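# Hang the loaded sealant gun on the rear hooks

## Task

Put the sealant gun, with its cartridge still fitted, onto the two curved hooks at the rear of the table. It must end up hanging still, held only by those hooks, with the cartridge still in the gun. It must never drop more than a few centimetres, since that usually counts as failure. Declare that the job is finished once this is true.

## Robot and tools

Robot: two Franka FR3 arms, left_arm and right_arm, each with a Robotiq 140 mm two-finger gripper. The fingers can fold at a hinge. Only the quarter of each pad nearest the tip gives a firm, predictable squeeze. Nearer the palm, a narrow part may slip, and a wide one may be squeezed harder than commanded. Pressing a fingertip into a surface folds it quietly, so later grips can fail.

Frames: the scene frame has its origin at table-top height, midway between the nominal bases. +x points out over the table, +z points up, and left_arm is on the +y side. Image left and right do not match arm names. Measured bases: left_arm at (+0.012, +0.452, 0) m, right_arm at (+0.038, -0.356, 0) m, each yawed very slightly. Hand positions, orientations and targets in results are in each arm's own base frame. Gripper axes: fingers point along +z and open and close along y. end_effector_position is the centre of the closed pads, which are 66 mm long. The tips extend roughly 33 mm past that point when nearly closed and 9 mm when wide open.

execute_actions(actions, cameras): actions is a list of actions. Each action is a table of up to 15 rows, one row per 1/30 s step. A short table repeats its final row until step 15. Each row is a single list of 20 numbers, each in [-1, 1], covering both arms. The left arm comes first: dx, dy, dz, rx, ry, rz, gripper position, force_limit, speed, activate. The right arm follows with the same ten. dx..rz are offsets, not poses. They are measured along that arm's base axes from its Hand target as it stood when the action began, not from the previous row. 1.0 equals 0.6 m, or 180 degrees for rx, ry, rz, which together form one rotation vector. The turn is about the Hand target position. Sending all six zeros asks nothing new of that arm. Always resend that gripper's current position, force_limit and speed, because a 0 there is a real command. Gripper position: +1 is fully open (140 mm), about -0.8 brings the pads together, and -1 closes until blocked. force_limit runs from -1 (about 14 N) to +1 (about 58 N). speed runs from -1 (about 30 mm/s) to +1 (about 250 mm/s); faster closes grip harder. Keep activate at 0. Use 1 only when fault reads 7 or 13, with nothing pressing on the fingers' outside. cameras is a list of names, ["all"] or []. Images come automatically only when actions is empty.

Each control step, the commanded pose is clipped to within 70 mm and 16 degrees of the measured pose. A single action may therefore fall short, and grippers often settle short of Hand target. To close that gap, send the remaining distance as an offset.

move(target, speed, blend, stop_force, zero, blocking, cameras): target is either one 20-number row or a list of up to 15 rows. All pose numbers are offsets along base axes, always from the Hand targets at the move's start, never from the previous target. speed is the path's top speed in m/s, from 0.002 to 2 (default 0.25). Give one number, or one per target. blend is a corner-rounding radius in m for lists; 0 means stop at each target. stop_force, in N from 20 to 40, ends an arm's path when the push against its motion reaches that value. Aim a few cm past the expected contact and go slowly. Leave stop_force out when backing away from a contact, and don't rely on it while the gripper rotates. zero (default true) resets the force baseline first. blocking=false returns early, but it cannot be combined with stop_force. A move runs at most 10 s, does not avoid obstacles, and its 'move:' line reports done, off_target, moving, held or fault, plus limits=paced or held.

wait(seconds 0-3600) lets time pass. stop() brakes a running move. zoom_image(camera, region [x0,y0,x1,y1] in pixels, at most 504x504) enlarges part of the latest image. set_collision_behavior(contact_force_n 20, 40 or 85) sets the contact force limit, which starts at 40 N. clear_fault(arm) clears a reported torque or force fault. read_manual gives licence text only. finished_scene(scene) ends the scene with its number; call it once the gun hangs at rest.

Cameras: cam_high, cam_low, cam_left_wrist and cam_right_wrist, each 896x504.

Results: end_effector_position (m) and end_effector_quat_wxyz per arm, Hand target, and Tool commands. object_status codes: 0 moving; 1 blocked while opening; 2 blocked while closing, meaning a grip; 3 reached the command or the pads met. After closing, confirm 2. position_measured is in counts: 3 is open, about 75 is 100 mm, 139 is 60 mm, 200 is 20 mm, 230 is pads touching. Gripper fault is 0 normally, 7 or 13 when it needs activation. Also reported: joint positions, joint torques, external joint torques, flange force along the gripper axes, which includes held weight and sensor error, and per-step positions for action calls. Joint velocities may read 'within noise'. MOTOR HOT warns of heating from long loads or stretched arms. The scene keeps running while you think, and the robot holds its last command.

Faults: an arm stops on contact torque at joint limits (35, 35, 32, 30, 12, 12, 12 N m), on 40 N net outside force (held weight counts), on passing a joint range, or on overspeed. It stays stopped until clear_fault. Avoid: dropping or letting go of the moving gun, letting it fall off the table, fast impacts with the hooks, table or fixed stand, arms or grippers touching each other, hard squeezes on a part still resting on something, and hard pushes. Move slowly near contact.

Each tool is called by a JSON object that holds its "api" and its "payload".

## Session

{"api": "execute_actions", "payload": {"actions": []}}

Scene clock: 0.00 s.
left_arm: end_effector_position=(+0.3855, -0.2354, +0.1620) position_measured=3 object_status=3 fault=0 end_effector_quat_wxyz=(-0.005, +0.947, -0.320, +0.021) | right_arm: end_effector_position=(+0.5625, +0.0101, +0.1960) position_measured=3 object_status=3 fault=0 end_effector_quat_wxyz=(-0.002, +0.938, -0.309, +0.157)
Joint positions: left_arm=[-0.526 -0.245 -0.032 -2.511 0.016 2.306 -1.488] | right_arm=[0.026 -0.138 0.029 -2.404 -0.192 2.554 -0.734]
Joint velocities: within noise
Joint torques (N m): no reading
External joint torques (N m): no reading
Flange force (N): no reading
Hand target: left_arm +0.3855, -0.2354, +0.1620; -0.005, +0.947, -0.320, +0.021 | right_arm +0.5625, +0.0101, +0.1960; -0.002, +0.938, -0.309, +0.157
Tool commands: left_gripper/position=+1.0 left_gripper/force_limit=+1.0 left_gripper/speed=+1.0 left_gripper/activate=+0.0 right_gripper/position=+1.0 right_gripper/force_limit=+1.0 right_gripper/speed=+1.0 right_gripper/activate=+0.0

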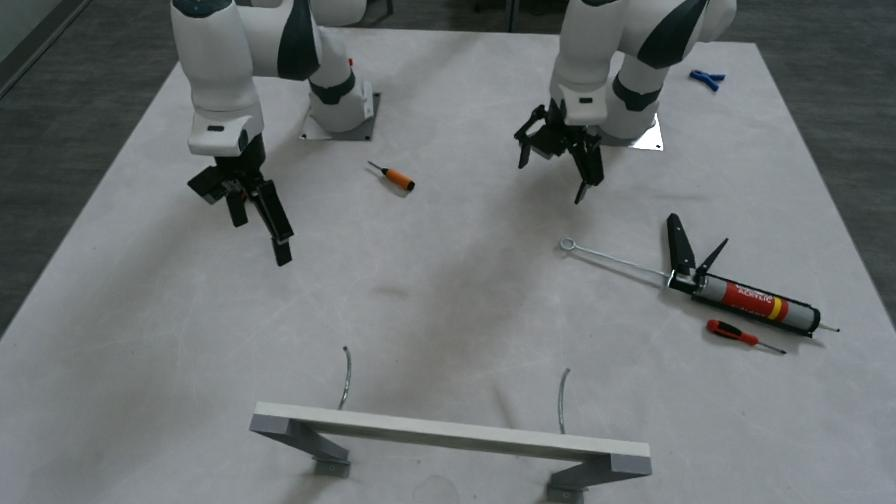

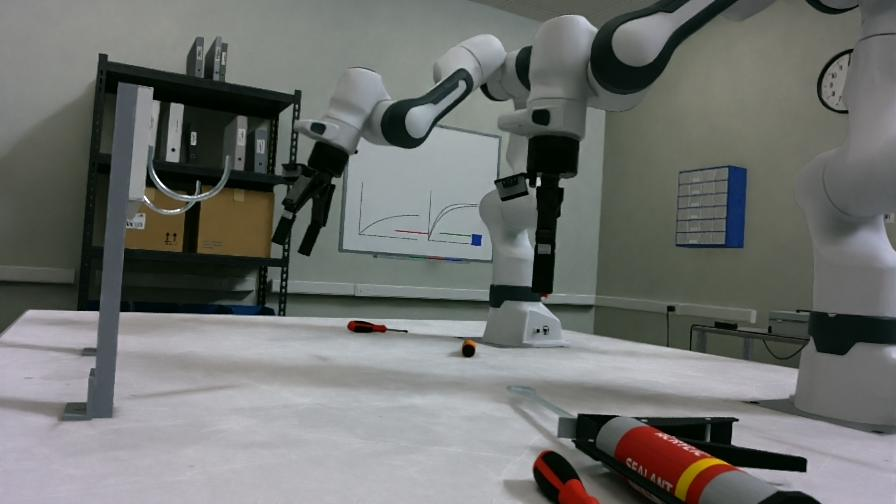

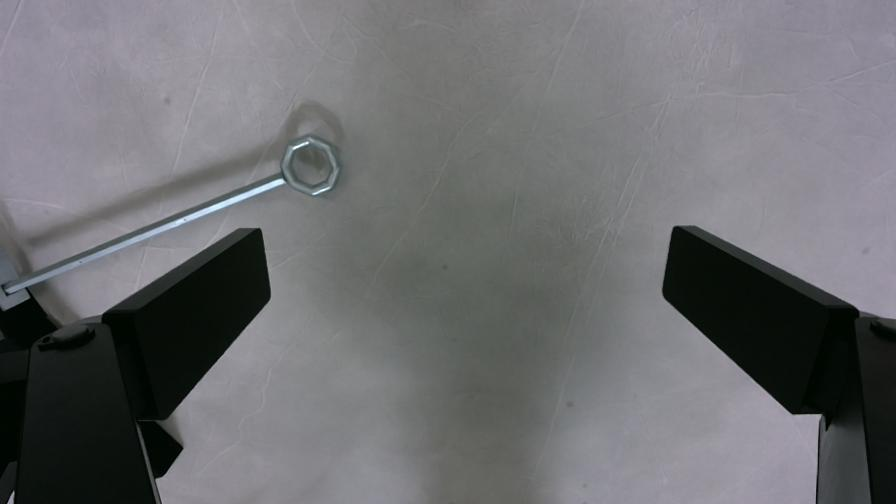

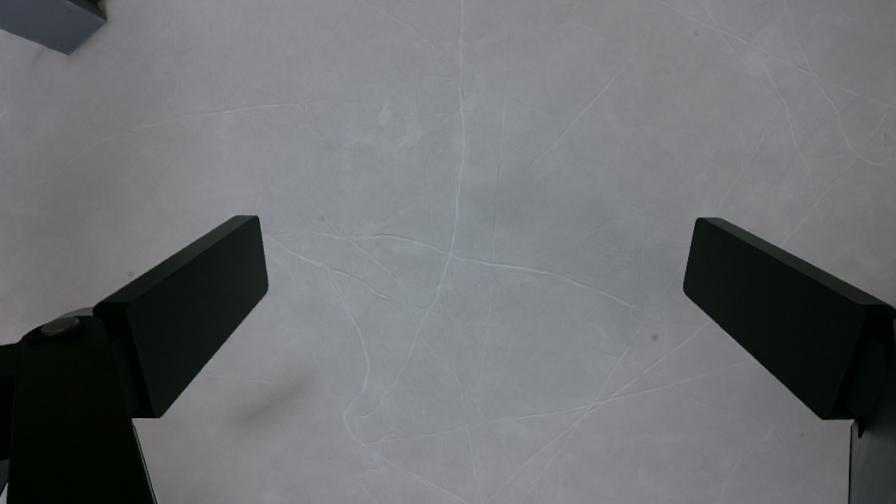

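{"api": "move", "payload": {"target": [0.318,0.67,0.233,0.0094,0.0112,-0.387,1,1,1,0,0,0,0,0,0,0,1,1,1,0], "speed": 0.3, "cameras": ["cam_left_wrist"]}}

Scene clock: 12.60 s.
left_arm: end_effector_position=(+0.5765, +0.1673, +0.3028) position_measured=3 object_status=3 fault=0 end_effector_quat_wxyz=(+0.002, -0.597, +0.802, +0.000) | right_arm: end_effector_position=(+0.5625, +0.0101, +0.1960) position_measured=3 object_status=3 fault=0 end_effector_quat_wxyz=(-0.002, +0.938, -0.309, +0.157)
Joint positions: left_arm=[-0.442 0.161 0.78 -1.705 -0.116 1.821 0.652] | right_arm=[0.026 -0.138 0.029 -2.404 -0.192 2.554 -0.734]
Joint velocities: left_arm=[-0.001 0 -0.001 -0.001 -0.001 0 0.005] | right_arm=[within noise]
Joint torques (N m): left_arm=[-0.02 -27.52 2.96 25.01 0.21 2.36 0.31] | right_arm=[0.72 -25.55 0.37 24.07 0.76 2.97 -0.06]
External joint torques (N m): left_arm=[0.03 0.75 -0.76 0.21 -0.52 -0.18 0.31] | right_arm=[0.75 0.58 0.67 0.72 0.03 -0.21 -0.06]
Flange force (N): left_arm=[-3.8 -5.5 -0.6] | right_arm=[2.3 -3.7 0.4]
Hand target: left_arm +0.5763, +0.1666, +0.3018; +0.000, -0.595, +0.804, +0.000 | right_arm +0.5625, +0.0101, +0.1960; -0.002, +0.938, -0.309, +0.157
Off the commanded pose: left_arm 0.001 m, 0 deg | right_arm 0.000 m, 0 deg.
move: done; limits=paced

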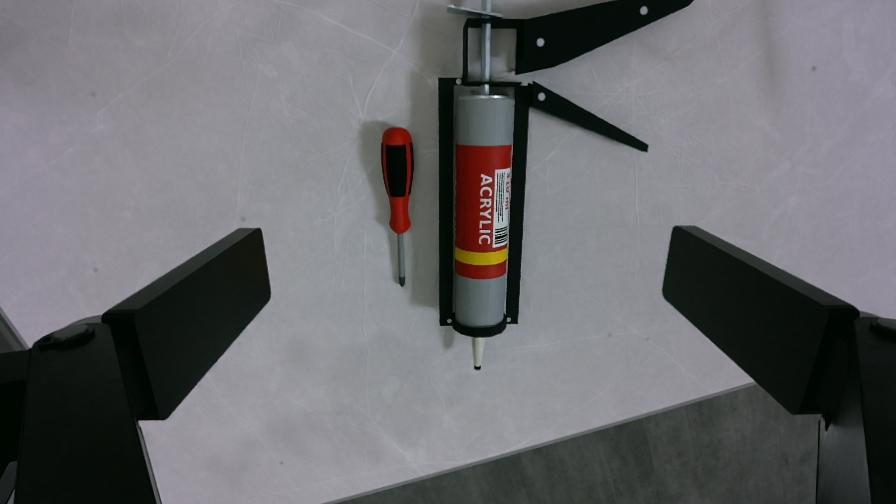

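{"api": "move", "payload": {"target": [-0.0583,-0.0208,-0.25,0,0,-0.0122,0.3,-1,0,0,0,0,0,0,0,0,1,1,1,0], "speed": 0.2, "cameras": ["cam_left_wrist"]}}

Scene clock: 21.27 s.
left_arm: end_effector_position=(+0.5414, +0.1542, +0.1532) position_measured=91 object_status=3 fault=0 end_effector_quat_wxyz=(+0.000, -0.581, +0.814, +0.000) | right_arm: end_effector_position=(+0.5625, +0.0101, +0.1960) position_measured=3 object_status=3 fault=0 end_effector_quat_wxyz=(-0.002, +0.938, -0.309, +0.157)
Joint positions: left_arm=[-0.457 0.159 0.755 -2.099 -0.136 2.211 0.703] | right_arm=[0.026 -0.138 0.029 -2.404 -0.192 2.554 -0.734]
Joint velocities: left_arm=[0 0 0 -0.001 0 0.004 0.006] | right_arm=[within noise]
Joint torques (N m): left_arm=[-0.13 -26.22 2.67 22.31 0.09 2.7 0.14] | right_arm=[0.71 -25.56 0.32 24.08 0.75 2.97 -0.04]
External joint torques (N m): left_arm=[-0.11 0.72 -0.89 -0.95 -0.51 0.16 0.14] | right_arm=[0.74 0.53 0.61 0.73 0.03 -0.21 -0.04]
Flange force (N): left_arm=[-0.3 -1.0 3.9] | right_arm=[2.2 -3.6 0.3]
Hand target: left_arm +0.5413, +0.1542, +0.1518; +0.000, -0.579, +0.815, +0.000 | right_arm +0.5625, +0.0101, +0.1960; -0.002, +0.938, -0.309, +0.157
Off the commanded pose: left_arm 0.001 m, 0 deg | right_arm 0.000 m, 0 deg.
move: done

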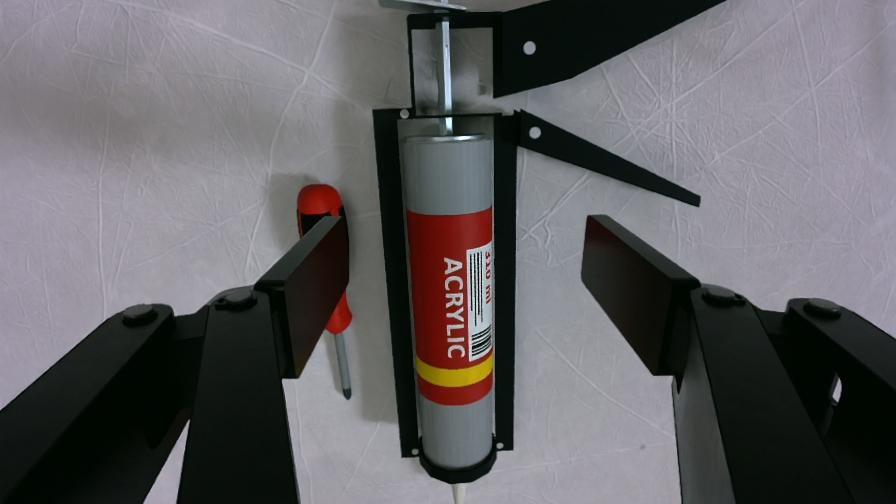

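{"api": "move", "payload": {"target": [0.007,-0.0023,-0.12,0,0,0.011,0.25,-1,0,0,0,0,0,0,0,0,1,1,1,0], "speed": 0.15, "cameras": ["cam_left_wrist"]}}

Scene clock: 27.50 s.
left_arm: end_effector_position=(+0.5446, +0.1525, +0.0800) position_measured=98 object_status=3 fault=0 end_effector_quat_wxyz=(-0.001, -0.595, +0.804, +0.001) | right_arm: end_effector_position=(+0.5625, +0.0101, +0.1960) position_measured=3 object_status=3 fault=0 end_effector_quat_wxyz=(-0.002, +0.938, -0.309, +0.157)
Joint positions: left_arm=[-0.402 0.306 0.69 -2.139 -0.275 2.357 0.758] | right_arm=[0.026 -0.138 0.029 -2.404 -0.192 2.554 -0.734]
Joint velocities: left_arm=[0.001 -0.001 0.001 0.001 0.001 0.003 0.006] | right_arm=[within noise]
Joint torques (N m): left_arm=[-0.1 -30.57 5.29 21.34 0.04 2.65 0.34] | right_arm=[0.7 -25.57 0.34 24.06 0.77 2.98 -0.05]
External joint torques (N m): left_arm=[0.07 0.51 -0.91 0.03 -0.49 0.13 0.34] | right_arm=[0.73 0.57 0.63 0.69 0.05 -0.21 -0.05]
Flange force (N): left_arm=[-2.4 -2.9 3.7] | right_arm=[2.2 -3.6 0.4]
Hand target: left_arm +0.5455, +0.1528, +0.0798; +0.000, -0.593, +0.805, +0.000 | right_arm +0.5625, +0.0101, +0.1960; -0.002, +0.938, -0.309, +0.157
Off the commanded pose: left_arm 0.001 m, 0 deg | right_arm 0.000 m, 0 deg.
move: done

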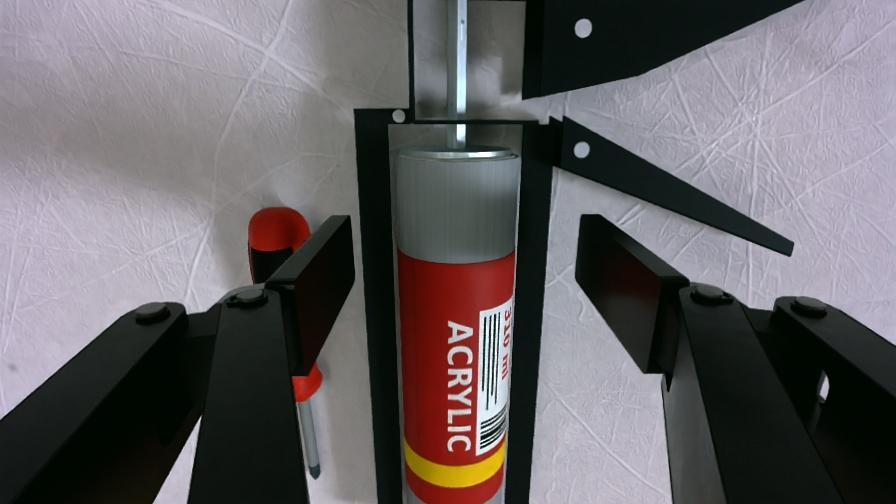

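{"api": "move", "payload": {"target": [0,0,-0.045,0,0,0,0.25,-1,0,0,0,0,0,0,0,0,1,1,1,0], "speed": 0.05, "cameras": ["cam_left_wrist"]}}

Scene clock: 32.60 s.
left_arm: end_effector_position=(+0.5465, +0.1515, +0.0552) position_measured=98 object_status=3 fault=0 end_effector_quat_wxyz=(+0.000, -0.594, +0.804, -0.001) | right_arm: end_effector_position=(+0.5625, +0.0101, +0.1960) position_measured=3 object_status=3 fault=0 end_effector_quat_wxyz=(-0.002, +0.938, -0.309, +0.157)
Joint positions: left_arm=[-0.367 0.356 0.647 -2.145 -0.322 2.408 0.791] | right_arm=[0.026 -0.138 0.029 -2.404 -0.192 2.554 -0.734]
Joint velocities: left_arm=[0.001 0.001 0.001 0.001 0 0.002 0.007] | right_arm=[within noise]
Joint torques (N m): left_arm=[0.33 -30.46 6.17 19.36 0.04 3.01 0.19] | right_arm=[0.78 -25.55 0.37 24.04 0.76 2.97 -0.05]
External joint torques (N m): left_arm=[0.49 2.11 -0.66 -1.1 -0.47 0.48 0.19] | right_arm=[0.88 0.49 0.74 0.71 0.04 -0.21 -0.05]
Flange force (N): left_arm=[-2.5 -1.8 8.0] | right_arm=[2.0 -3.7 0.2]
Hand target: left_arm +0.5455, +0.1528, +0.0528; +0.000, -0.593, +0.805, +0.000 | right_arm +0.5625, +0.0101, +0.1960; -0.002, +0.938, -0.309, +0.157
Off the commanded pose: left_arm 0.003 m, 0 deg | right_arm 0.000 m, 0 deg.
move: done

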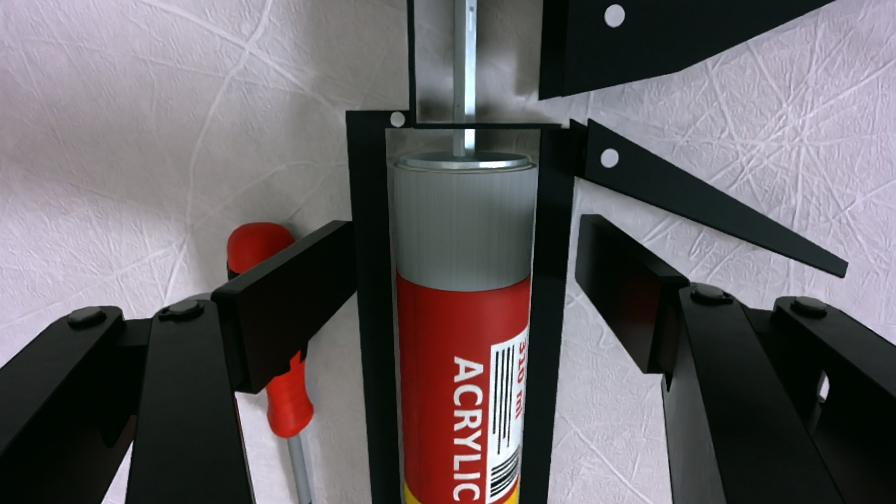

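{"api": "move", "payload": {"target": [0,0,0.12,0,0,0,0.25,-1,0,0,0,0,0,0,0,0,1,1,1,0], "speed": 0.1, "cameras": ["cam_left_wrist"]}}

Scene clock: 35.23 s.
left_arm: end_effector_position=(+0.5462, +0.1529, +0.1247) position_measured=98 object_status=3 fault=0 end_effector_quat_wxyz=(+0.000, -0.592, +0.806, -0.002) | right_arm: end_effector_position=(+0.5625, +0.0101, +0.1960) position_measured=3 object_status=3 fault=0 end_effector_quat_wxyz=(-0.002, +0.938, -0.309, +0.157)
Joint positions: left_arm=[-0.434 0.222 0.73 -2.111 -0.196 2.27 0.715] | right_arm=[0.026 -0.138 0.029 -2.404 -0.192 2.554 -0.734]
Joint velocities: left_arm=[0.001 -0.001 0 -0.001 0 -0.001 -0.006] | right_arm=[within noise]
Joint torques (N m): left_arm=[-1.12 -28.5 4.77 22.13 1.04 2.45 -0.15] | right_arm=[0.72 -25.54 0.36 24.04 0.76 2.97 -0.05]
External joint torques (N m): left_arm=[-1.12 0.31 -0.08 -0.43 0.46 -0.09 -0.15] | right_arm=[0.81 0.58 0.72 0.72 0.04 -0.21 -0.05]
Flange force (N): left_arm=[3.3 1.8 -0.9] | right_arm=[2.2 -3.8 0.4]
Hand target: left_arm +0.5455, +0.1528, +0.1248; +0.000, -0.593, +0.805, +0.000 | right_arm +0.5625, +0.0101, +0.1960; -0.002, +0.938, -0.309, +0.157
Off the commanded pose: left_arm 0.001 m, 0 deg | right_arm 0.000 m, 0 deg.
move: done

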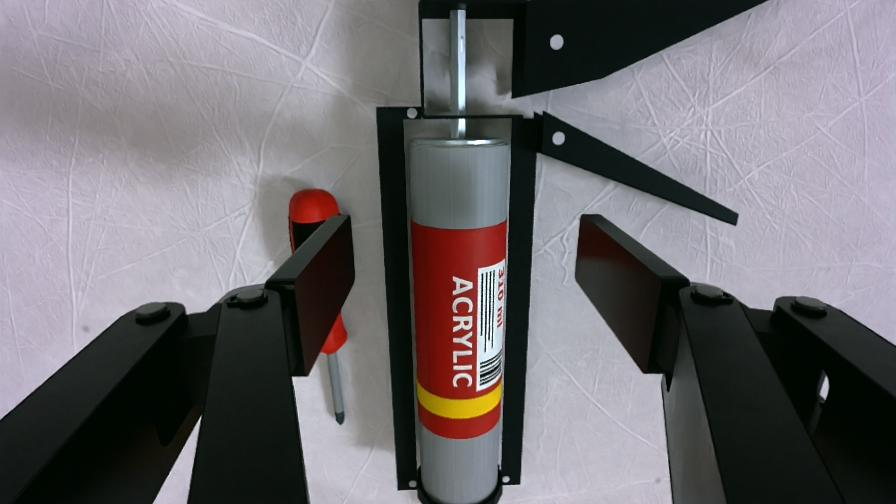

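{"api": "move", "payload": {"target": [0,0,-0.085,0,0,0,0.3,-1,0,0,0,0,0,0,0,0,1,1,1,0], "speed": 0.12, "cameras": ["cam_left_wrist"]}}

{"api": "zoom_image", "payload": {"camera": "cam_left_wrist", "region": [200, 150, 640, 400]}}

Scene clock: 44.57 s.
left_arm: end_effector_position=(+0.5446, +0.1525, +0.0739) position_measured=91 object_status=3 fault=0 end_effector_quat_wxyz=(-0.001, -0.595, +0.804, +0.001) | right_arm: end_effector_position=(+0.5625, +0.0101, +0.1960) position_measured=3 object_status=3 fault=0 end_effector_quat_wxyz=(-0.002, +0.938, -0.309, +0.157)
Joint positions: left_arm=[-0.388 0.316 0.675 -2.142 -0.282 2.37 0.763] | right_arm=[0.026 -0.138 0.029 -2.404 -0.192 2.554 -0.734]
Joint velocities: left_arm=[-0.002 0 -0.001 0.001 0 0.003 0.005] | right_arm=[within noise]
Joint torques (N m): left_arm=[-0.14 -31.02 5.43 21.09 0.08 2.71 0.19] | right_arm=[0.72 -25.57 0.35 24.07 0.75 2.98 -0.04]
External joint torques (N m): left_arm=[-0.01 0.47 -0.9 0.01 -0.45 0.19 0.19] | right_arm=[0.86 0.61 0.75 0.71 0.03 -0.21 -0.04]
Flange force (N): left_arm=[-1.7 -2.4 3.4] | right_arm=[2.2 -3.9 0.4]
Hand target: left_arm +0.5455, +0.1528, +0.0738; +0.000, -0.593, +0.805, +0.000 | right_arm +0.5625, +0.0101, +0.1960; -0.002, +0.938, -0.309, +0.157
Off the commanded pose: left_arm 0.001 m, 0 deg | right_arm 0.000 m, 0 deg.
move: done

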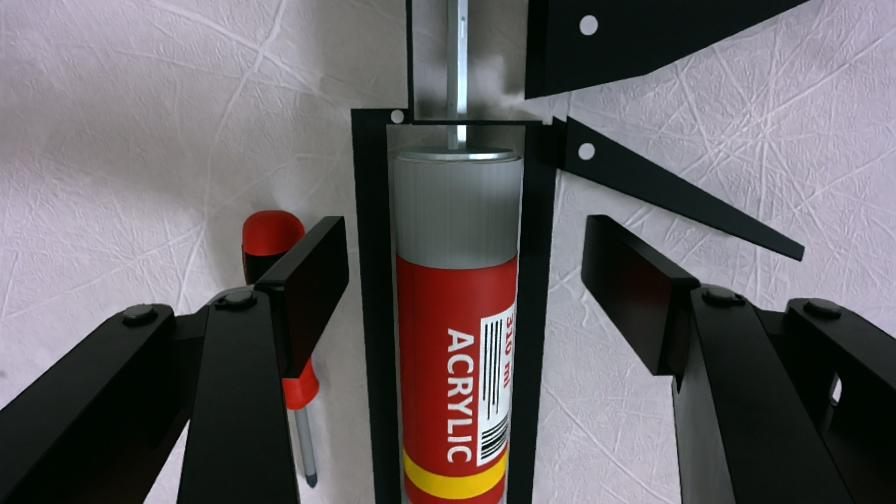

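Scaled by 1.145 from the camera's image (finer frame: 1280x720).

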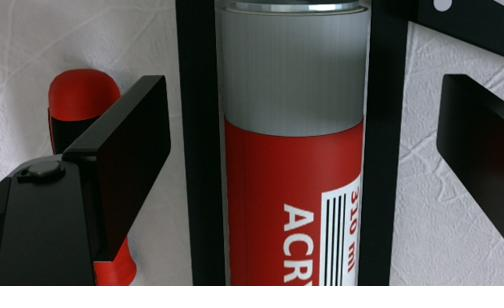

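{"api": "move", "payload": {"target": [0,0,-0.032,0,0,0,0.3,-1,0,0,0,0,0,0,0,0,1,1,1,0], "speed": 0.04, "cameras": ["cam_left_wrist"]}}

Scene clock: 46.53 s.
left_arm: end_effector_position=(+0.5455, +0.1525, +0.0556) position_measured=91 object_status=3 fault=0 end_effector_quat_wxyz=(+0.000, -0.595, +0.804, +0.000) | right_arm: end_effector_position=(+0.5625, +0.0101, +0.1960) position_measured=3 object_status=3 fault=0 end_effector_quat_wxyz=(-0.002, +0.938, -0.309, +0.157)
Joint positions: left_arm=[-0.362 0.353 0.644 -2.146 -0.314 2.407 0.785] | right_arm=[0.026 -0.138 0.029 -2.404 -0.192 2.554 -0.734]
Joint velocities: left_arm=[0 -0.001 0.001 0 0 0.002 0.007] | right_arm=[within noise]
Joint torques (N m): left_arm=[-0.07 -31.89 5.89 20 -0.03 2.81 0.12] | right_arm=[0.68 -25.56 0.33 24.04 0.76 2.97 -0.05]
External joint torques (N m): left_arm=[0.01 0.82 -0.94 -0.5 -0.54 0.29 0.12] | right_arm=[0.82 0.5 0.74 0.75 0.03 -0.2 -0.05]
Flange force (N): left_arm=[-1.0 -1.3 4.7] | right_arm=[2.1 -3.7 0.2]
Hand target: left_arm +0.5455, +0.1528, +0.0546; +0.000, -0.593, +0.805, +0.000 | right_arm +0.5625, +0.0101, +0.1960; -0.002, +0.938, -0.309, +0.157
Off the commanded pose: left_arm 0.001 m, 0 deg | right_arm 0.000 m, 0 deg.
move: done

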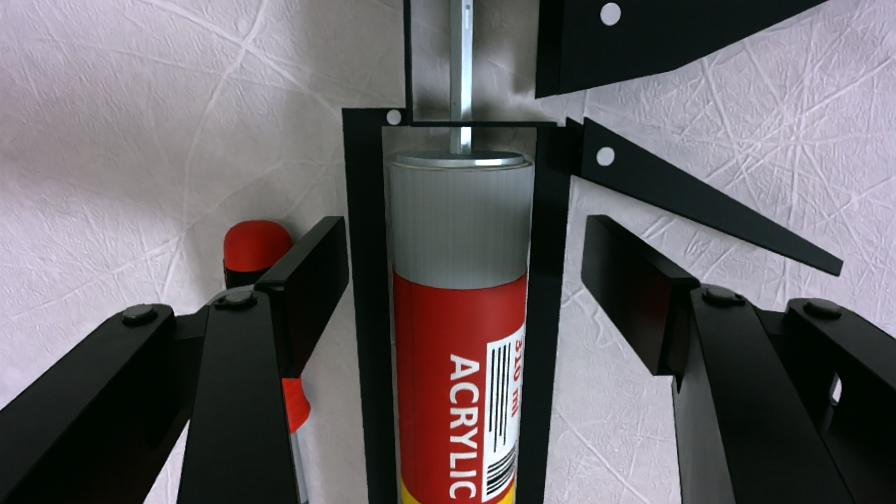

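{"api": "move", "payload": {"target": [0,0,-0.006,0,0,0,0.3,-1,0,0,0,0,0,0,0,0,1,1,1,0], "speed": 0.03}}

{"api": "execute_actions", "payload": {"actions": [[[0,0,0,0,0,0,-1,0,-1,0,0,0,0,0,0,0,1,1,1,0]],[[0,0,0,0,0,0,-1,0,-1,0,0,0,0,0,0,0,1,1,1,0]],[[0,0,0,0,0,0,-1,0,-1,0,0,0,0,0,0,0,1,1,1,0]]], "cameras": ["cam_left_wrist"]}}

Scene clock: 48.43 s.
left_arm: end_effector_position=(+0.5458, +0.1525, +0.0523) position_measured=91 object_status=3 fault=0 end_effector_quat_wxyz=(+0.000, -0.595, +0.804, +0.000) | right_arm: end_effector_position=(+0.5625, +0.0101, +0.1960) position_measured=3 object_status=3 fault=0 end_effector_quat_wxyz=(-0.002, +0.938, -0.309, +0.157)
Joint positions: left_arm=[-0.355 0.359 0.635 -2.147 -0.319 2.414 0.789] | right_arm=[0.026 -0.138 0.029 -2.404 -0.192 2.554 -0.734]
Joint velocities: left_arm=[0.003 0 -0.005 0 -0.001 0.004 0.001] | right_arm=[within noise]
Joint torques (N m): left_arm=[-0.65 -31.98 5.66 19.68 0.11 2.82 0.31] | right_arm=[0.71 -25.58 0.32 24.07 0.76 2.98 -0.05]
External joint torques (N m): left_arm=[-0.53 0.99 -1.2 -0.76 -0.4 0.29 0.31] | right_arm=[0.68 0.62 0.56 0.64 0.04 -0.22 -0.04]
Flange force (N): left_arm=[0.1 -0.6 4.9] | right_arm=[2.3 -3.5 0.5]
Hand target: left_arm +0.5455, +0.1528, +0.0510; +0.000, -0.593, +0.805, +0.000 | right_arm +0.5625, +0.0101, +0.1960; -0.002, +0.938, -0.309, +0.157
Off the commanded pose: left_arm 0.001 m, 0 deg | right_arm 0.000 m, 0 deg.
move: done

Scene clock: 50.13 s.
left_arm: end_effector_position=(+0.5477, +0.1520, +0.0529) position_measured=111 object_status=2 fault=0 end_effector_quat_wxyz=(+0.002, -0.594, +0.805, -0.001) | right_arm: end_effector_position=(+0.5625, +0.0101, +0.1960) position_measured=3 object_status=3 fault=0 end_effector_quat_wxyz=(-0.002, +0.938, -0.309, +0.157)
Joint positions: left_arm=[-0.353 0.358 0.632 -2.145 -0.319 2.417 0.789] | right_arm=[0.026 -0.138 0.029 -2.404 -0.192 2.554 -0.734]
Joint torques (N m): left_arm=[0.6 -30.82 6.08 18.86 0.47 2.62 0.18] | right_arm=[0.73 -25.57 0.34 24.05 0.75 2.98 -0.06]
External joint torques (N m): left_arm=[0.49 2.19 -0.93 -1.54 -0.04 0.09 0.18] | right_arm=[0.73 0.55 0.6 0.69 0.03 -0.21 -0.06]
External joint torques at the end of the 1st action: left_arm=[0.81 2.13 -0.65 -1.62 -0.05 0.06 0.19] | right_arm=[0.81 0.56 0.74 0.74 0.03 -0.2 -0.02]
External joint torques at the end of the 2nd action: left_arm=[0.7 2.22 -0.76 -1.55 -0.05 0.07 0.16] | right_arm=[0.66 0.6 0.5 0.78 0.03 -0.2 -0.02]
Flange force (N): left_arm=[-1.6 -0.8 6.9] | right_arm=[2.2 -3.5 0.3]
Flange force at the end of the 1st action (N): left_arm=[-1.9 -0.3 6.7] | right_arm=[2.1 -3.9 0.3]
Flange force at the end of the 2nd action (N): left_arm=[-2.0 -0.8 6.9] | right_arm=[2.6 -3.7 0.5]
Hand target: left_arm +0.5455, +0.1528, +0.0510; +0.000, -0.593, +0.805, +0.000 | right_arm +0.5625, +0.0101, +0.1960; -0.002, +0.938, -0.309, +0.157
Off the commanded pose: left_arm 0.003 m, 0 deg | right_arm 0.000 m, 0 deg.
Step readings (end_effector_position of left_arm | right_arm; steps 1 to 15: 1st action; 16 to 30: 2nd action; 31 to 45: 3rd action):
0: (+0.5458, +0.1525, +0.0523) | (+0.5625, +0.0101, +0.1960)
1: (+0.5458, +0.1525, +0.0523) | (+0.5625, +0.0101, +0.1960)
2: (+0.5459, +0.1525, +0.0522) | (+0.5625, +0.0101, +0.1960)
4: (+0.5459, +0.1525, +0.0522) | (+0.5625, +0.0101, +0.1960)
8: (+0.5460, +0.1524, +0.0522) | (+0.5625, +0.0101, +0.1960)
15: (+0.5477, +0.1520, +0.0528) | (+0.5625, +0.0101, +0.1960)
16: (+0.5477, +0.1520, +0.0528) | (+0.5625, +0.0101, +0.1960)
17: (+0.5477, +0.1520, +0.0528) | (+0.5625, +0.0101, +0.1960)
19: (+0.5477, +0.1520, +0.0529) | (+0.5625, +0.0101, +0.1960)
23: (+0.5477, +0.1520, +0.0529) | (+0.5625, +0.0101, +0.1960)
30: (+0.5477, +0.1520, +0.0529) | (+0.5625, +0.0101, +0.1960)
31: (+0.5477, +0.1520, +0.0529) | (+0.5625, +0.0101, +0.1960)
32: (+0.5477, +0.1520, +0.0529) | (+0.5625, +0.0101, +0.1960)
34: (+0.5477, +0.1520, +0.0529) | (+0.5625, +0.0101, +0.1960)
38: (+0.5477, +0.1520, +0.0529) | (+0.5625, +0.0101, +0.1960)
45: (+0.5477, +0.1520, +0.0529) | (+0.5625, +0.0101, +0.1960)

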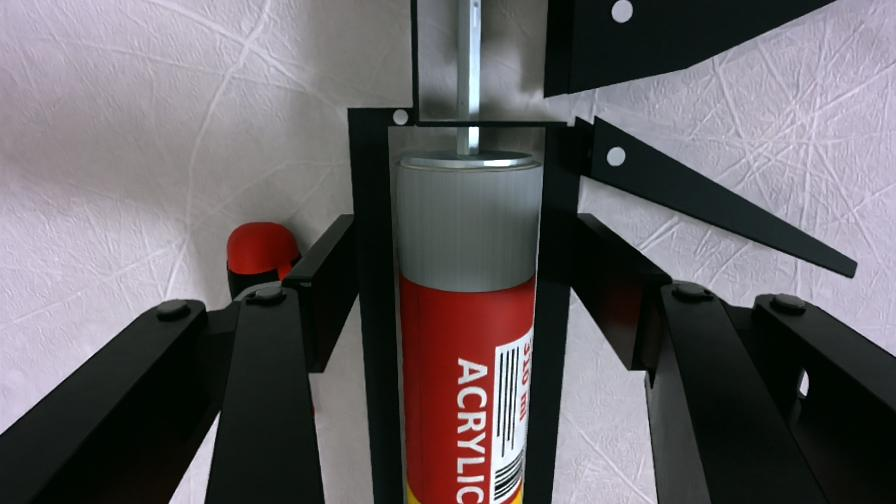

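{"api": "move", "payload": {"target": [[0,0,0.17,0,0,0,-0.98,1,-1,0,-0.3375,-0.1835,0.273,0.0727,0.0745,-0.2948,1,1,1,0],[-0.0467,-0.882,0.2,0,0,0.111,-0.98,1,-1,0,-0.3375,-0.1835,0.273,0.0727,0.0745,-0.2948,1,1,1,0]], "speed": [0.12,0.22], "blend": 0.03, "cameras": ["cam_left_wrist","cam_high"]}}

Scene clock: 62.43 s.
left_arm: end_effector_position=(+0.5135, -0.3723, +0.1626) position_measured=112 object_status=2 fault=0 end_effector_quat_wxyz=(-0.001, +0.721, -0.693, -0.009) | right_arm: end_effector_position=(+0.3601, -0.1014, +0.3584) position_measured=3 object_status=3 fault=0 end_effector_quat_wxyz=(+0.002, +0.709, -0.705, +0.001)
Joint positions: left_arm=[-1.085 0.366 0.513 -1.775 -0.197 2.072 -0.543] | right_arm=[-0.288 -0.583 0.012 -2.277 0.003 1.694 -0.284]
Joint velocities: left_arm=[0 0.001 0.001 0.001 0 0 -0.006] | right_arm=[within noise]
Joint torques (N m): left_arm=[-0.88 -43.88 6.99 28.39 0.15 3.09 -0.18] | right_arm=[0.75 -11.62 0.11 25.68 1.09 2.17 0.25]
External joint torques (N m): left_arm=[-1.14 -4.58 0.7 4.56 -0.55 0.48 -0.18] | right_arm=[0.8 0.17 0.83 1.19 0.35 -0.44 0.25]
Flange force (N): left_arm=[3.5 -2.0 -9.5] | right_arm=[-1.6 -3.5 -4.4]
Hand target: left_arm +0.5175, -0.3764, +0.1710; +0.000, +0.724, -0.690, +0.000 | right_arm +0.3600, -0.1000, +0.3598; +0.000, +0.707, -0.707, +0.000
Off the commanded pose: left_arm 0.010 m, 1 deg | right_arm 0.002 m, 0 deg.
move: off_target (left_arm)
Images, in order (width x height): cam_high 896x504, cam_left_wrist 896x504.

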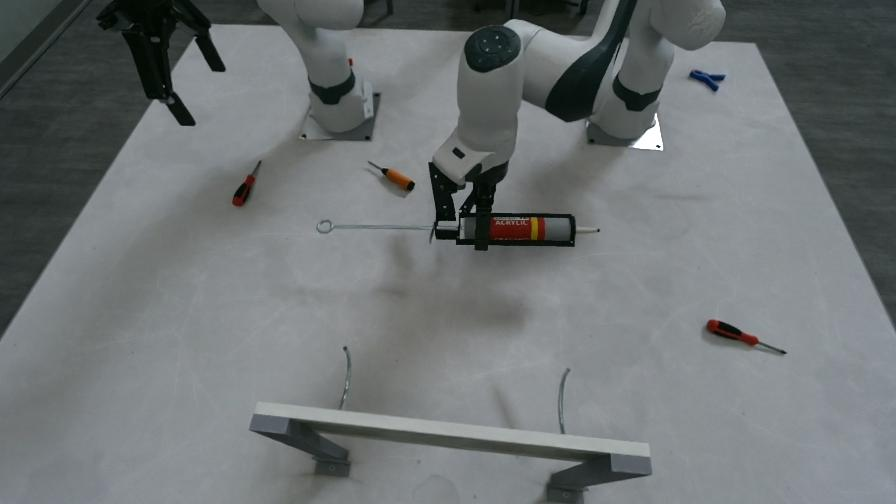

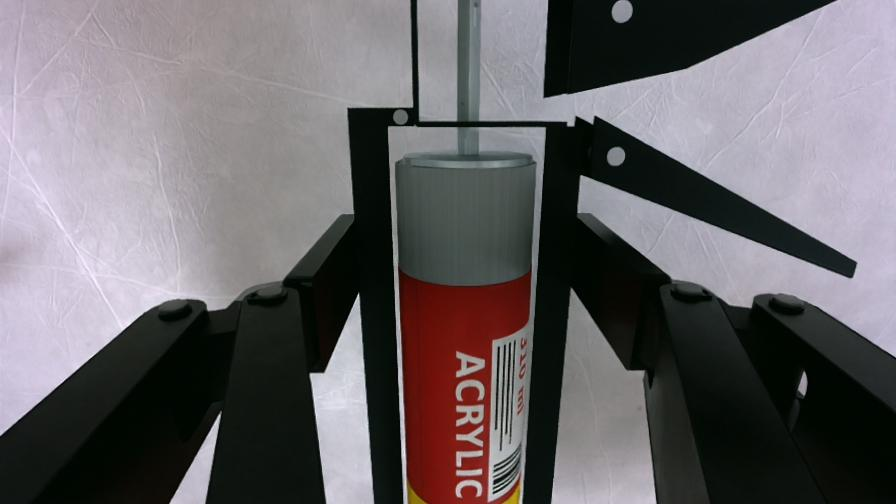

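{"api": "move", "payload": {"target": [[0,0,-0.15,0,0,0,-0.98,1,-1,0,0,0,0,0,0,0,1,1,1,0],[0,0,-0.194,0,0,0,-0.98,1,-1,0,0,0,0,0,0,0,1,1,1,0]], "speed": [0.12,0.03], "blend": [0.003,0]}}

{"api": "execute_actions", "payload": {"actions": [[[0,0,0,0,0,0,1,1,-0.6,0,0,0,0,0,0,0,1,1,1,0]],[[0,0,0,0,0,0,1,1,-0.6,0,0,0,0,0,0,0,1,1,1,0]]], "cameras": ["cam_left_wrist","cam_high"]}}

Scene clock: 66.03 s.
left_arm: end_effector_position=(+0.5160, -0.3753, +0.0553) position_measured=112 object_status=2 fault=0 end_effector_quat_wxyz=(+0.000, +0.725, -0.689, -0.002) | right_arm: end_effector_position=(+0.3601, -0.1014, +0.3584) position_measured=3 object_status=3 fault=0 end_effector_quat_wxyz=(+0.002, +0.709, -0.705, +0.001)
Joint positions: left_arm=[-1.035 0.511 0.444 -1.856 -0.286 2.3 -0.499] | right_arm=[-0.288 -0.583 0.012 -2.277 0.003 1.694 -0.284]
Joint velocities: left_arm=[0.001 -0.001 0 0 0 0.004 0.004] | right_arm=[within noise]
Joint torques (N m): left_arm=[-0.02 -40.87 5.62 22.44 0.13 3.26 0.21] | right_arm=[0.77 -11.65 0.13 25.66 1.09 2.16 0.23]
External joint torques (N m): left_arm=[-0.12 1.8 -1.91 0.51 -0.45 0.61 0.21] | right_arm=[0.81 0.15 0.85 1.16 0.35 -0.45 0.23]
Flange force (N): left_arm=[4.6 -5.5 5.6] | right_arm=[-1.7 -3.3 -4.3]
Hand target: left_arm +0.5175, -0.3764, +0.0546; +0.000, +0.724, -0.690, +0.000 | right_arm +0.3600, -0.1000, +0.3598; +0.000, +0.707, -0.707, +0.000
Off the commanded pose: left_arm 0.002 m, 0 deg | right_arm 0.002 m, 0 deg.
move: done

Scene clock: 67.27 s.
left_arm: end_effector_position=(+0.5169, -0.3763, +0.0552) position_measured=3 object_status=0 fault=0 end_effector_quat_wxyz=(+0.000, +0.725, -0.689, +0.000) | right_arm: end_effector_position=(+0.3601, -0.1014, +0.3584) position_measured=3 object_status=3 fault=0 end_effector_quat_wxyz=(+0.002, +0.709, -0.705, +0.001)
Joint positions: left_arm=[-1.033 0.512 0.441 -1.855 -0.286 2.304 -0.499] | right_arm=[-0.288 -0.583 0.012 -2.277 0.003 1.694 -0.284]
Joint torques (N m): left_arm=[0.11 -41.45 6.27 21.94 0.55 2.9 0.14] | right_arm=[0.76 -11.62 0.09 25.68 1.1 2.17 0.27]
External joint torques (N m): left_arm=[-0.17 1.09 -1.34 0.12 -0.03 0.25 0.14] | right_arm=[0.72 0.21 0.69 1.2 0.35 -0.43 0.27]
External joint torques at the end of the 1st action: left_arm=[-0.19 1.12 -0.89 0.11 -0.09 0.2 0.15] | right_arm=[0.75 0.26 0.77 1.2 0.35 -0.42 0.23]
Flange force (N): left_arm=[2.5 -2.6 3.1] | right_arm=[-1.4 -3.6 -4.4]
Flange force at the end of the 1st action (N): left_arm=[2.3 -2.6 2.8] | right_arm=[-1.4 -3.8 -4.4]
Hand target: left_arm +0.5175, -0.3764, +0.0546; +0.000, +0.724, -0.690, +0.000 | right_arm +0.3600, -0.1000, +0.3598; +0.000, +0.707, -0.707, +0.000
Off the commanded pose: left_arm 0.001 m, 0 deg | right_arm 0.002 m, 0 deg.
Step readings (end_effector_position of left_arm | right_arm; steps 1 to 15: 1st action; 16 to 30: 2nd action):
0: (+0.5160, -0.3753, +0.0553) | (+0.3601, -0.1014, +0.3584)
1: (+0.5160, -0.3753, +0.0553) | (+0.3601, -0.1014, +0.3584)
2: (+0.5160, -0.3753, +0.0553) | (+0.3601, -0.1014, +0.3584)
4: (+0.5160, -0.3755, +0.0549) | (+0.3601, -0.1014, +0.3584)
8: (+0.5165, -0.3760, +0.0552) | (+0.3601, -0.1014, +0.3584)
15: (+0.5168, -0.3762, +0.0553) | (+0.3601, -0.1014, +0.3584)
16: (+0.5168, -0.3762, +0.0553) | (+0.3601, -0.1014, +0.3584)
17: (+0.5168, -0.3762, +0.0553) | (+0.3601, -0.1014, +0.3584)
19: (+0.5169, -0.3762, +0.0552) | (+0.3601, -0.1014, +0.3584)
23: (+0.5169, -0.3762, +0.0552) | (+0.3601, -0.1014, +0.3584)
30: (+0.5169, -0.3763, +0.0552) | (+0.3601, -0.1014, +0.3584)
Images, in order (width x height): cam_high 896x504, cam_left_wrist 896x504.

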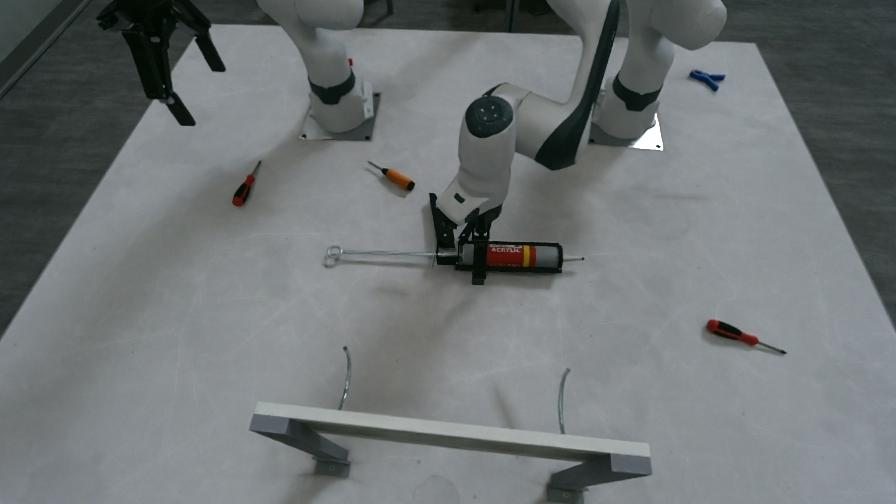

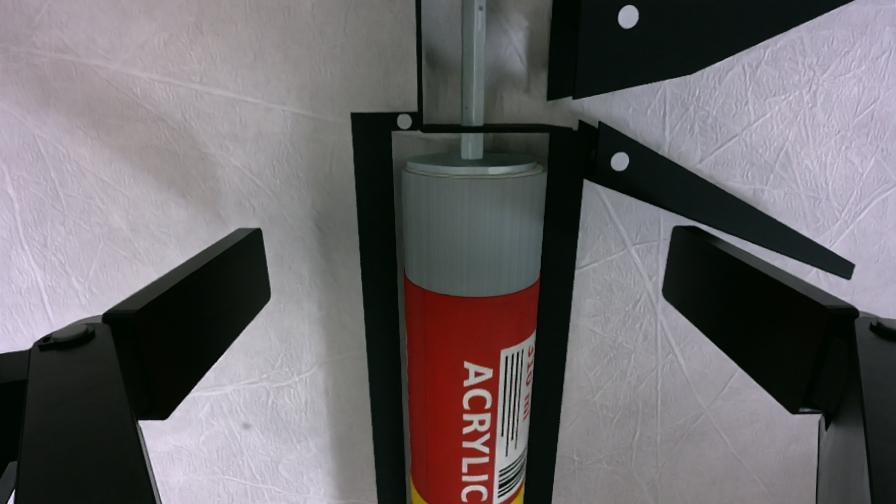

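{"api": "move", "payload": {"target": [[0,0,0.25,0,0,0,1,1,0,0,0,0,0,0,0,0,1,1,1,0],[-0.2625,0.794,0.509,0,0,0,1,1,0,0,0.08,0.35,-0.03,0,0,0,1,1,1,0],[-0.2625,0.794,0.509,0,0,0,1,1,0,0,0.198,0.883,-0.183,0,0,0,1,1,1,0]], "speed": [0.2,0.35,0.3], "blend": [0.03,0.04,0], "cameras": ["cam_right_wrist"]}}

{"api": "zoom_image", "payload": {"camera": "cam_right_wrist", "region": [300, 0, 600, 400]}}

Scene clock: 77.77 s.
left_arm: end_effector_position=(+0.3603, +0.0989, +0.3597) position_measured=3 object_status=3 fault=0 end_effector_quat_wxyz=(+0.001, +0.726, -0.688, +0.001) | right_arm: end_effector_position=(+0.4786, +0.4305, +0.2501) position_measured=3 object_status=3 fault=0 end_effector_quat_wxyz=(-0.001, +0.710, -0.704, +0.000)
Joint positions: left_arm=[-0.719 -0.822 0.67 -2.245 0.47 1.547 -0.265] | right_arm=[0.091 0.357 0.753 -1.621 -0.253 1.879 0.882]
Joint velocities: left_arm=[within noise] | right_arm=[0.001 0 0 0 -0.001 0 0.006]
Joint torques (N m): left_arm=[-0.61 0.9 -14.19 22 1.09 2.52 0.18] | right_arm=[1.14 -34.46 7.68 25.09 0.74 2.04 0.33]
External joint torques (N m): left_arm=[-0.61 -1.19 0.14 0.56 0.33 -0.11 0.18] | right_arm=[1.22 0.38 -0.09 1.25 0.02 -0.45 0.33]
Flange force (N): left_arm=[-1.3 1.1 -0.9] | right_arm=[-9.1 -7.2 -3.3]
Hand target: left_arm +0.3600, +0.1000, +0.3600; +0.000, +0.724, -0.690, +0.000 | right_arm +0.4788, +0.4298, +0.2500; +0.000, +0.707, -0.707, +0.000
Off the commanded pose: left_arm 0.001 m, 0 deg | right_arm 0.001 m, 1 deg.
move: done

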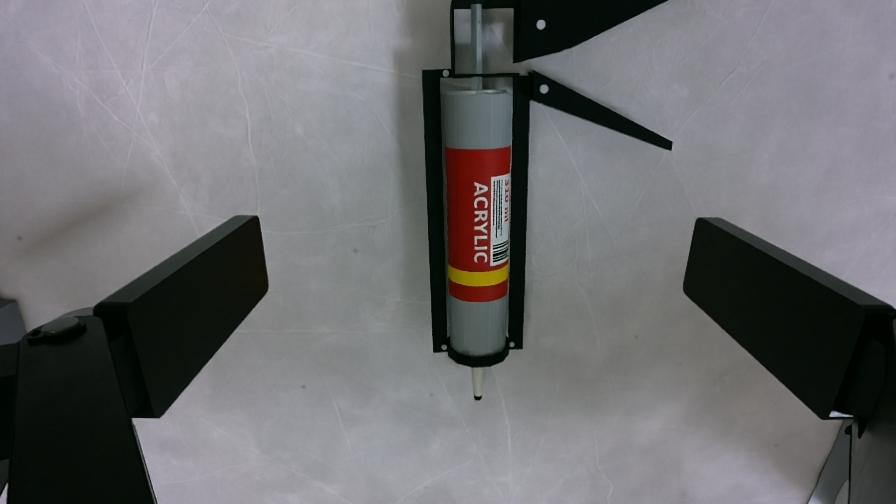

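Scaled by 1.260 from the camera's image (finer frame: 1280x720).

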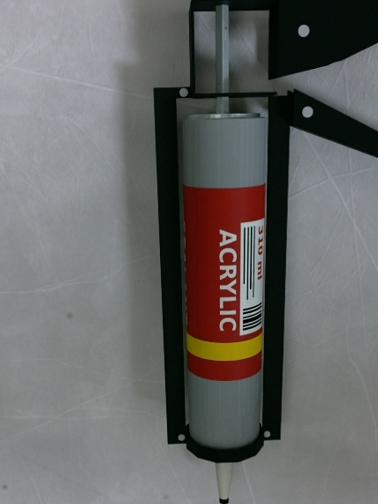

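{"api": "move", "payload": {"target": [0,0,0,0,0,0,1,1,0,0,-0.022,-0.0367,-0.26,0,0,0.0078,1,0,-1,0], "speed": 0.2, "cameras": ["cam_right_wrist"]}}

Scene clock: 81.83 s.
left_arm: end_effector_position=(+0.3603, +0.0989, +0.3597) position_measured=3 object_status=3 fault=0 end_effector_quat_wxyz=(+0.001, +0.726, -0.688, +0.001) | right_arm: end_effector_position=(+0.4641, +0.4074, +0.0937) position_measured=3 object_status=3 fault=0 end_effector_quat_wxyz=(+0.002, +0.717, -0.697, -0.001)
Joint positions: left_arm=[-0.719 -0.822 0.67 -2.245 0.47 1.547 -0.265] | right_arm=[0.09 0.445 0.684 -1.92 -0.35 2.238 0.918]
Joint velocities: left_arm=[within noise] | right_arm=[0.001 -0.001 0 -0.001 0.001 0.003 0.002]
Joint torques (N m): left_arm=[-0.62 0.95 -14.22 22.03 1.06 2.52 0.25] | right_arm=[1.21 -35.56 9.15 22.19 0.4 2.52 0.21]
External joint torques (N m): left_arm=[-0.61 -1.14 0.09 0.57 0.29 -0.12 0.26] | right_arm=[1.28 0.23 0.08 0.75 -0.19 0.07 0.21]
Flange force (N): left_arm=[-1.3 1.0 -1.1] | right_arm=[-5.7 -3.4 1.3]
Hand target: left_arm +0.3600, +0.1000, +0.3600; +0.000, +0.724, -0.690, +0.000 | right_arm +0.4656, +0.4078, +0.0940; +0.000, +0.715, -0.699, +0.000
Off the commanded pose: left_arm 0.001 m, 0 deg | right_arm 0.002 m, 0 deg.
move: done

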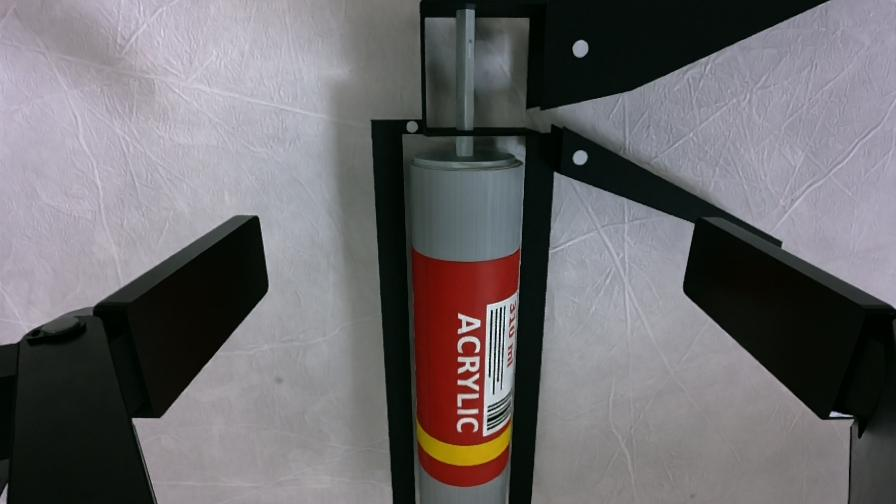

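{"api": "move", "payload": {"target": [0,0,0,0,0,0,1,1,0,0,0.0017,0.004,-0.083,0,0,0,1,0,-1,0], "speed": 0.08}}

{"api": "move", "payload": {"target": [0,0,0,0,0,0,1,1,0,0,0,0,0,0,0,0,-1,0,-1,0]}}

{"api": "wait", "payload": {"seconds": 0.3, "cameras": ["cam_right_wrist"]}}

Scene clock: 85.97 s.
left_arm: end_effector_position=(+0.3603, +0.0989, +0.3597) position_measured=3 object_status=3 fault=0 end_effector_quat_wxyz=(+0.001, +0.726, -0.688, +0.001) | right_arm: end_effector_position=(+0.4653, +0.4096, +0.0441) position_measured=3 object_status=3 fault=0 end_effector_quat_wxyz=(+0.002, +0.718, -0.696, -0.001)
Joint positions: left_arm=[-0.719 -0.822 0.67 -2.245 0.47 1.547 -0.265] | right_arm=[0.144 0.529 0.619 -1.927 -0.412 2.324 0.957]
Joint velocities: left_arm=[within noise] | right_arm=[-0.001 0 -0.003 0 -0.001 0.005 0.005]
Joint torques (N m): left_arm=[-0.57 0.94 -14.18 22.03 1.06 2.51 0.24] | right_arm=[1.2 -38.08 9.51 20.97 0.5 2.54 0.22]
External joint torques (N m): left_arm=[-0.5 -1.19 0.2 0.64 0.31 -0.12 0.24] | right_arm=[1.33 0.4 -0.35 0.57 -0.05 0.07 0.22]
Flange force (N): left_arm=[-1.6 1.0 -1.1] | right_arm=[-5.3 -3.0 2.4]
Hand target: left_arm +0.3600, +0.1000, +0.3600; +0.000, +0.724, -0.690, +0.000 | right_arm +0.4666, +0.4102, +0.0442; +0.000, +0.715, -0.699, +0.000
Off the commanded pose: left_arm 0.001 m, 0 deg | right_arm 0.001 m, 0 deg.
move: done

Scene clock: 88.67 s.
left_arm: end_effector_position=(+0.3603, +0.0989, +0.3597) position_measured=3 object_status=3 fault=0 end_effector_quat_wxyz=(+0.001, +0.726, -0.688, +0.001) | right_arm: end_effector_position=(+0.4703, +0.4110, +0.0474) position_measured=111 object_status=0 fault=0 end_effector_quat_wxyz=(-0.004, +0.716, -0.698, +0.001)
Joint positions: left_arm=[-0.719 -0.822 0.67 -2.245 0.47 1.547 -0.265] | right_arm=[0.148 0.525 0.612 -1.924 -0.412 2.331 0.958]
Joint torques (N m): left_arm=[-0.65 0.9 -14.18 22.11 1.06 2.53 0.22] | right_arm=[1.45 -35.48 9.44 19.21 0.81 2.25 0.2]
External joint torques (N m): left_arm=[-0.57 -1.23 0.23 0.66 0.3 -0.11 0.22] | right_arm=[1.58 3.11 -0.28 -1.31 0.26 -0.25 0.2]
Flange force (N): left_arm=[-1.6 0.9 -1.1] | right_arm=[-5.6 -2.5 6.5]
Hand target: left_arm +0.3600, +0.1000, +0.3600; +0.000, +0.724, -0.690, +0.000 | right_arm +0.4666, +0.4102, +0.0443; +0.000, +0.715, -0.699, +0.000
Off the commanded pose: left_arm 0.001 m, 0 deg | right_arm 0.005 m, 0 deg.
move: done

Scene clock: 88.97 s.
left_arm: end_effector_position=(+0.3603, +0.0989, +0.3597) position_measured=3 object_status=3 fault=0 end_effector_quat_wxyz=(+0.001, +0.726, -0.688, +0.001) | right_arm: end_effector_position=(+0.4703, +0.4110, +0.0474) position_measured=111 object_status=2 fault=0 end_effector_quat_wxyz=(-0.004, +0.716, -0.698, +0.001)
Joint positions: left_arm=[-0.719 -0.822 0.67 -2.245 0.47 1.547 -0.265] | right_arm=[0.148 0.525 0.612 -1.924 -0.412 2.331 0.958]
Joint torques (N m): left_arm=[-0.62 0.88 -14.15 21.96 1.08 2.52 0.28] | right_arm=[1.45 -35.52 9.41 19.2 0.8 2.25 0.21]
External joint torques (N m): left_arm=[-0.47 -1.32 0.36 0.56 0.32 -0.12 0.28] | right_arm=[1.49 3.06 -0.38 -1.29 0.25 -0.25 0.22]
Flange force (N): left_arm=[-1.9 1.3 -0.7] | right_arm=[-5.4 -2.5 6.5]
Hand target: left_arm +0.3600, +0.1000, +0.3600; +0.000, +0.724, -0.690, +0.000 | right_arm +0.4666, +0.4102, +0.0443; +0.000, +0.715, -0.699, +0.000
Tool commands: left_gripper/position=+1.0 left_gripper/force_limit=+1.0 left_gripper/speed=+0.0 left_gripper/activate=+0.0 right_gripper/position=-1.0 right_gripper/force_limit=+0.0 right_gripper/speed=-1.0 right_gripper/activate=+0.0
Off the commanded pose: left_arm 0.001 m, 0 deg | right_arm 0.005 m, 0 deg.
wait: 0.30 s; at rest by 0.17 s

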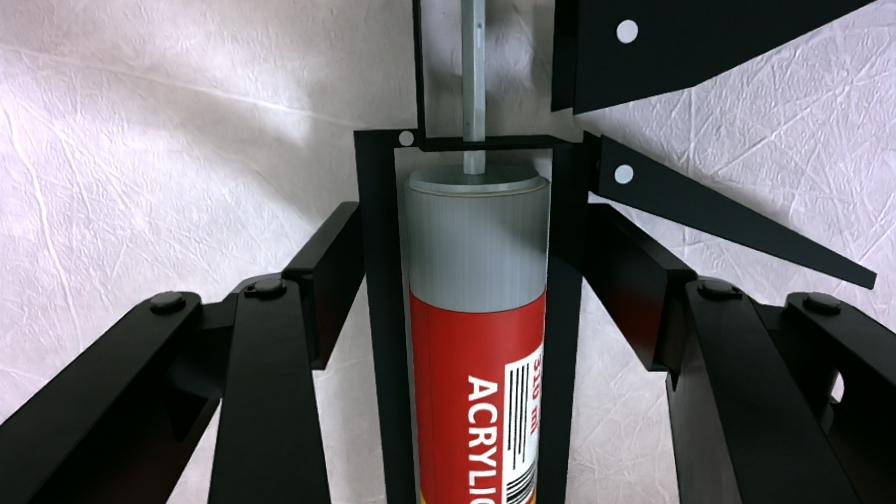

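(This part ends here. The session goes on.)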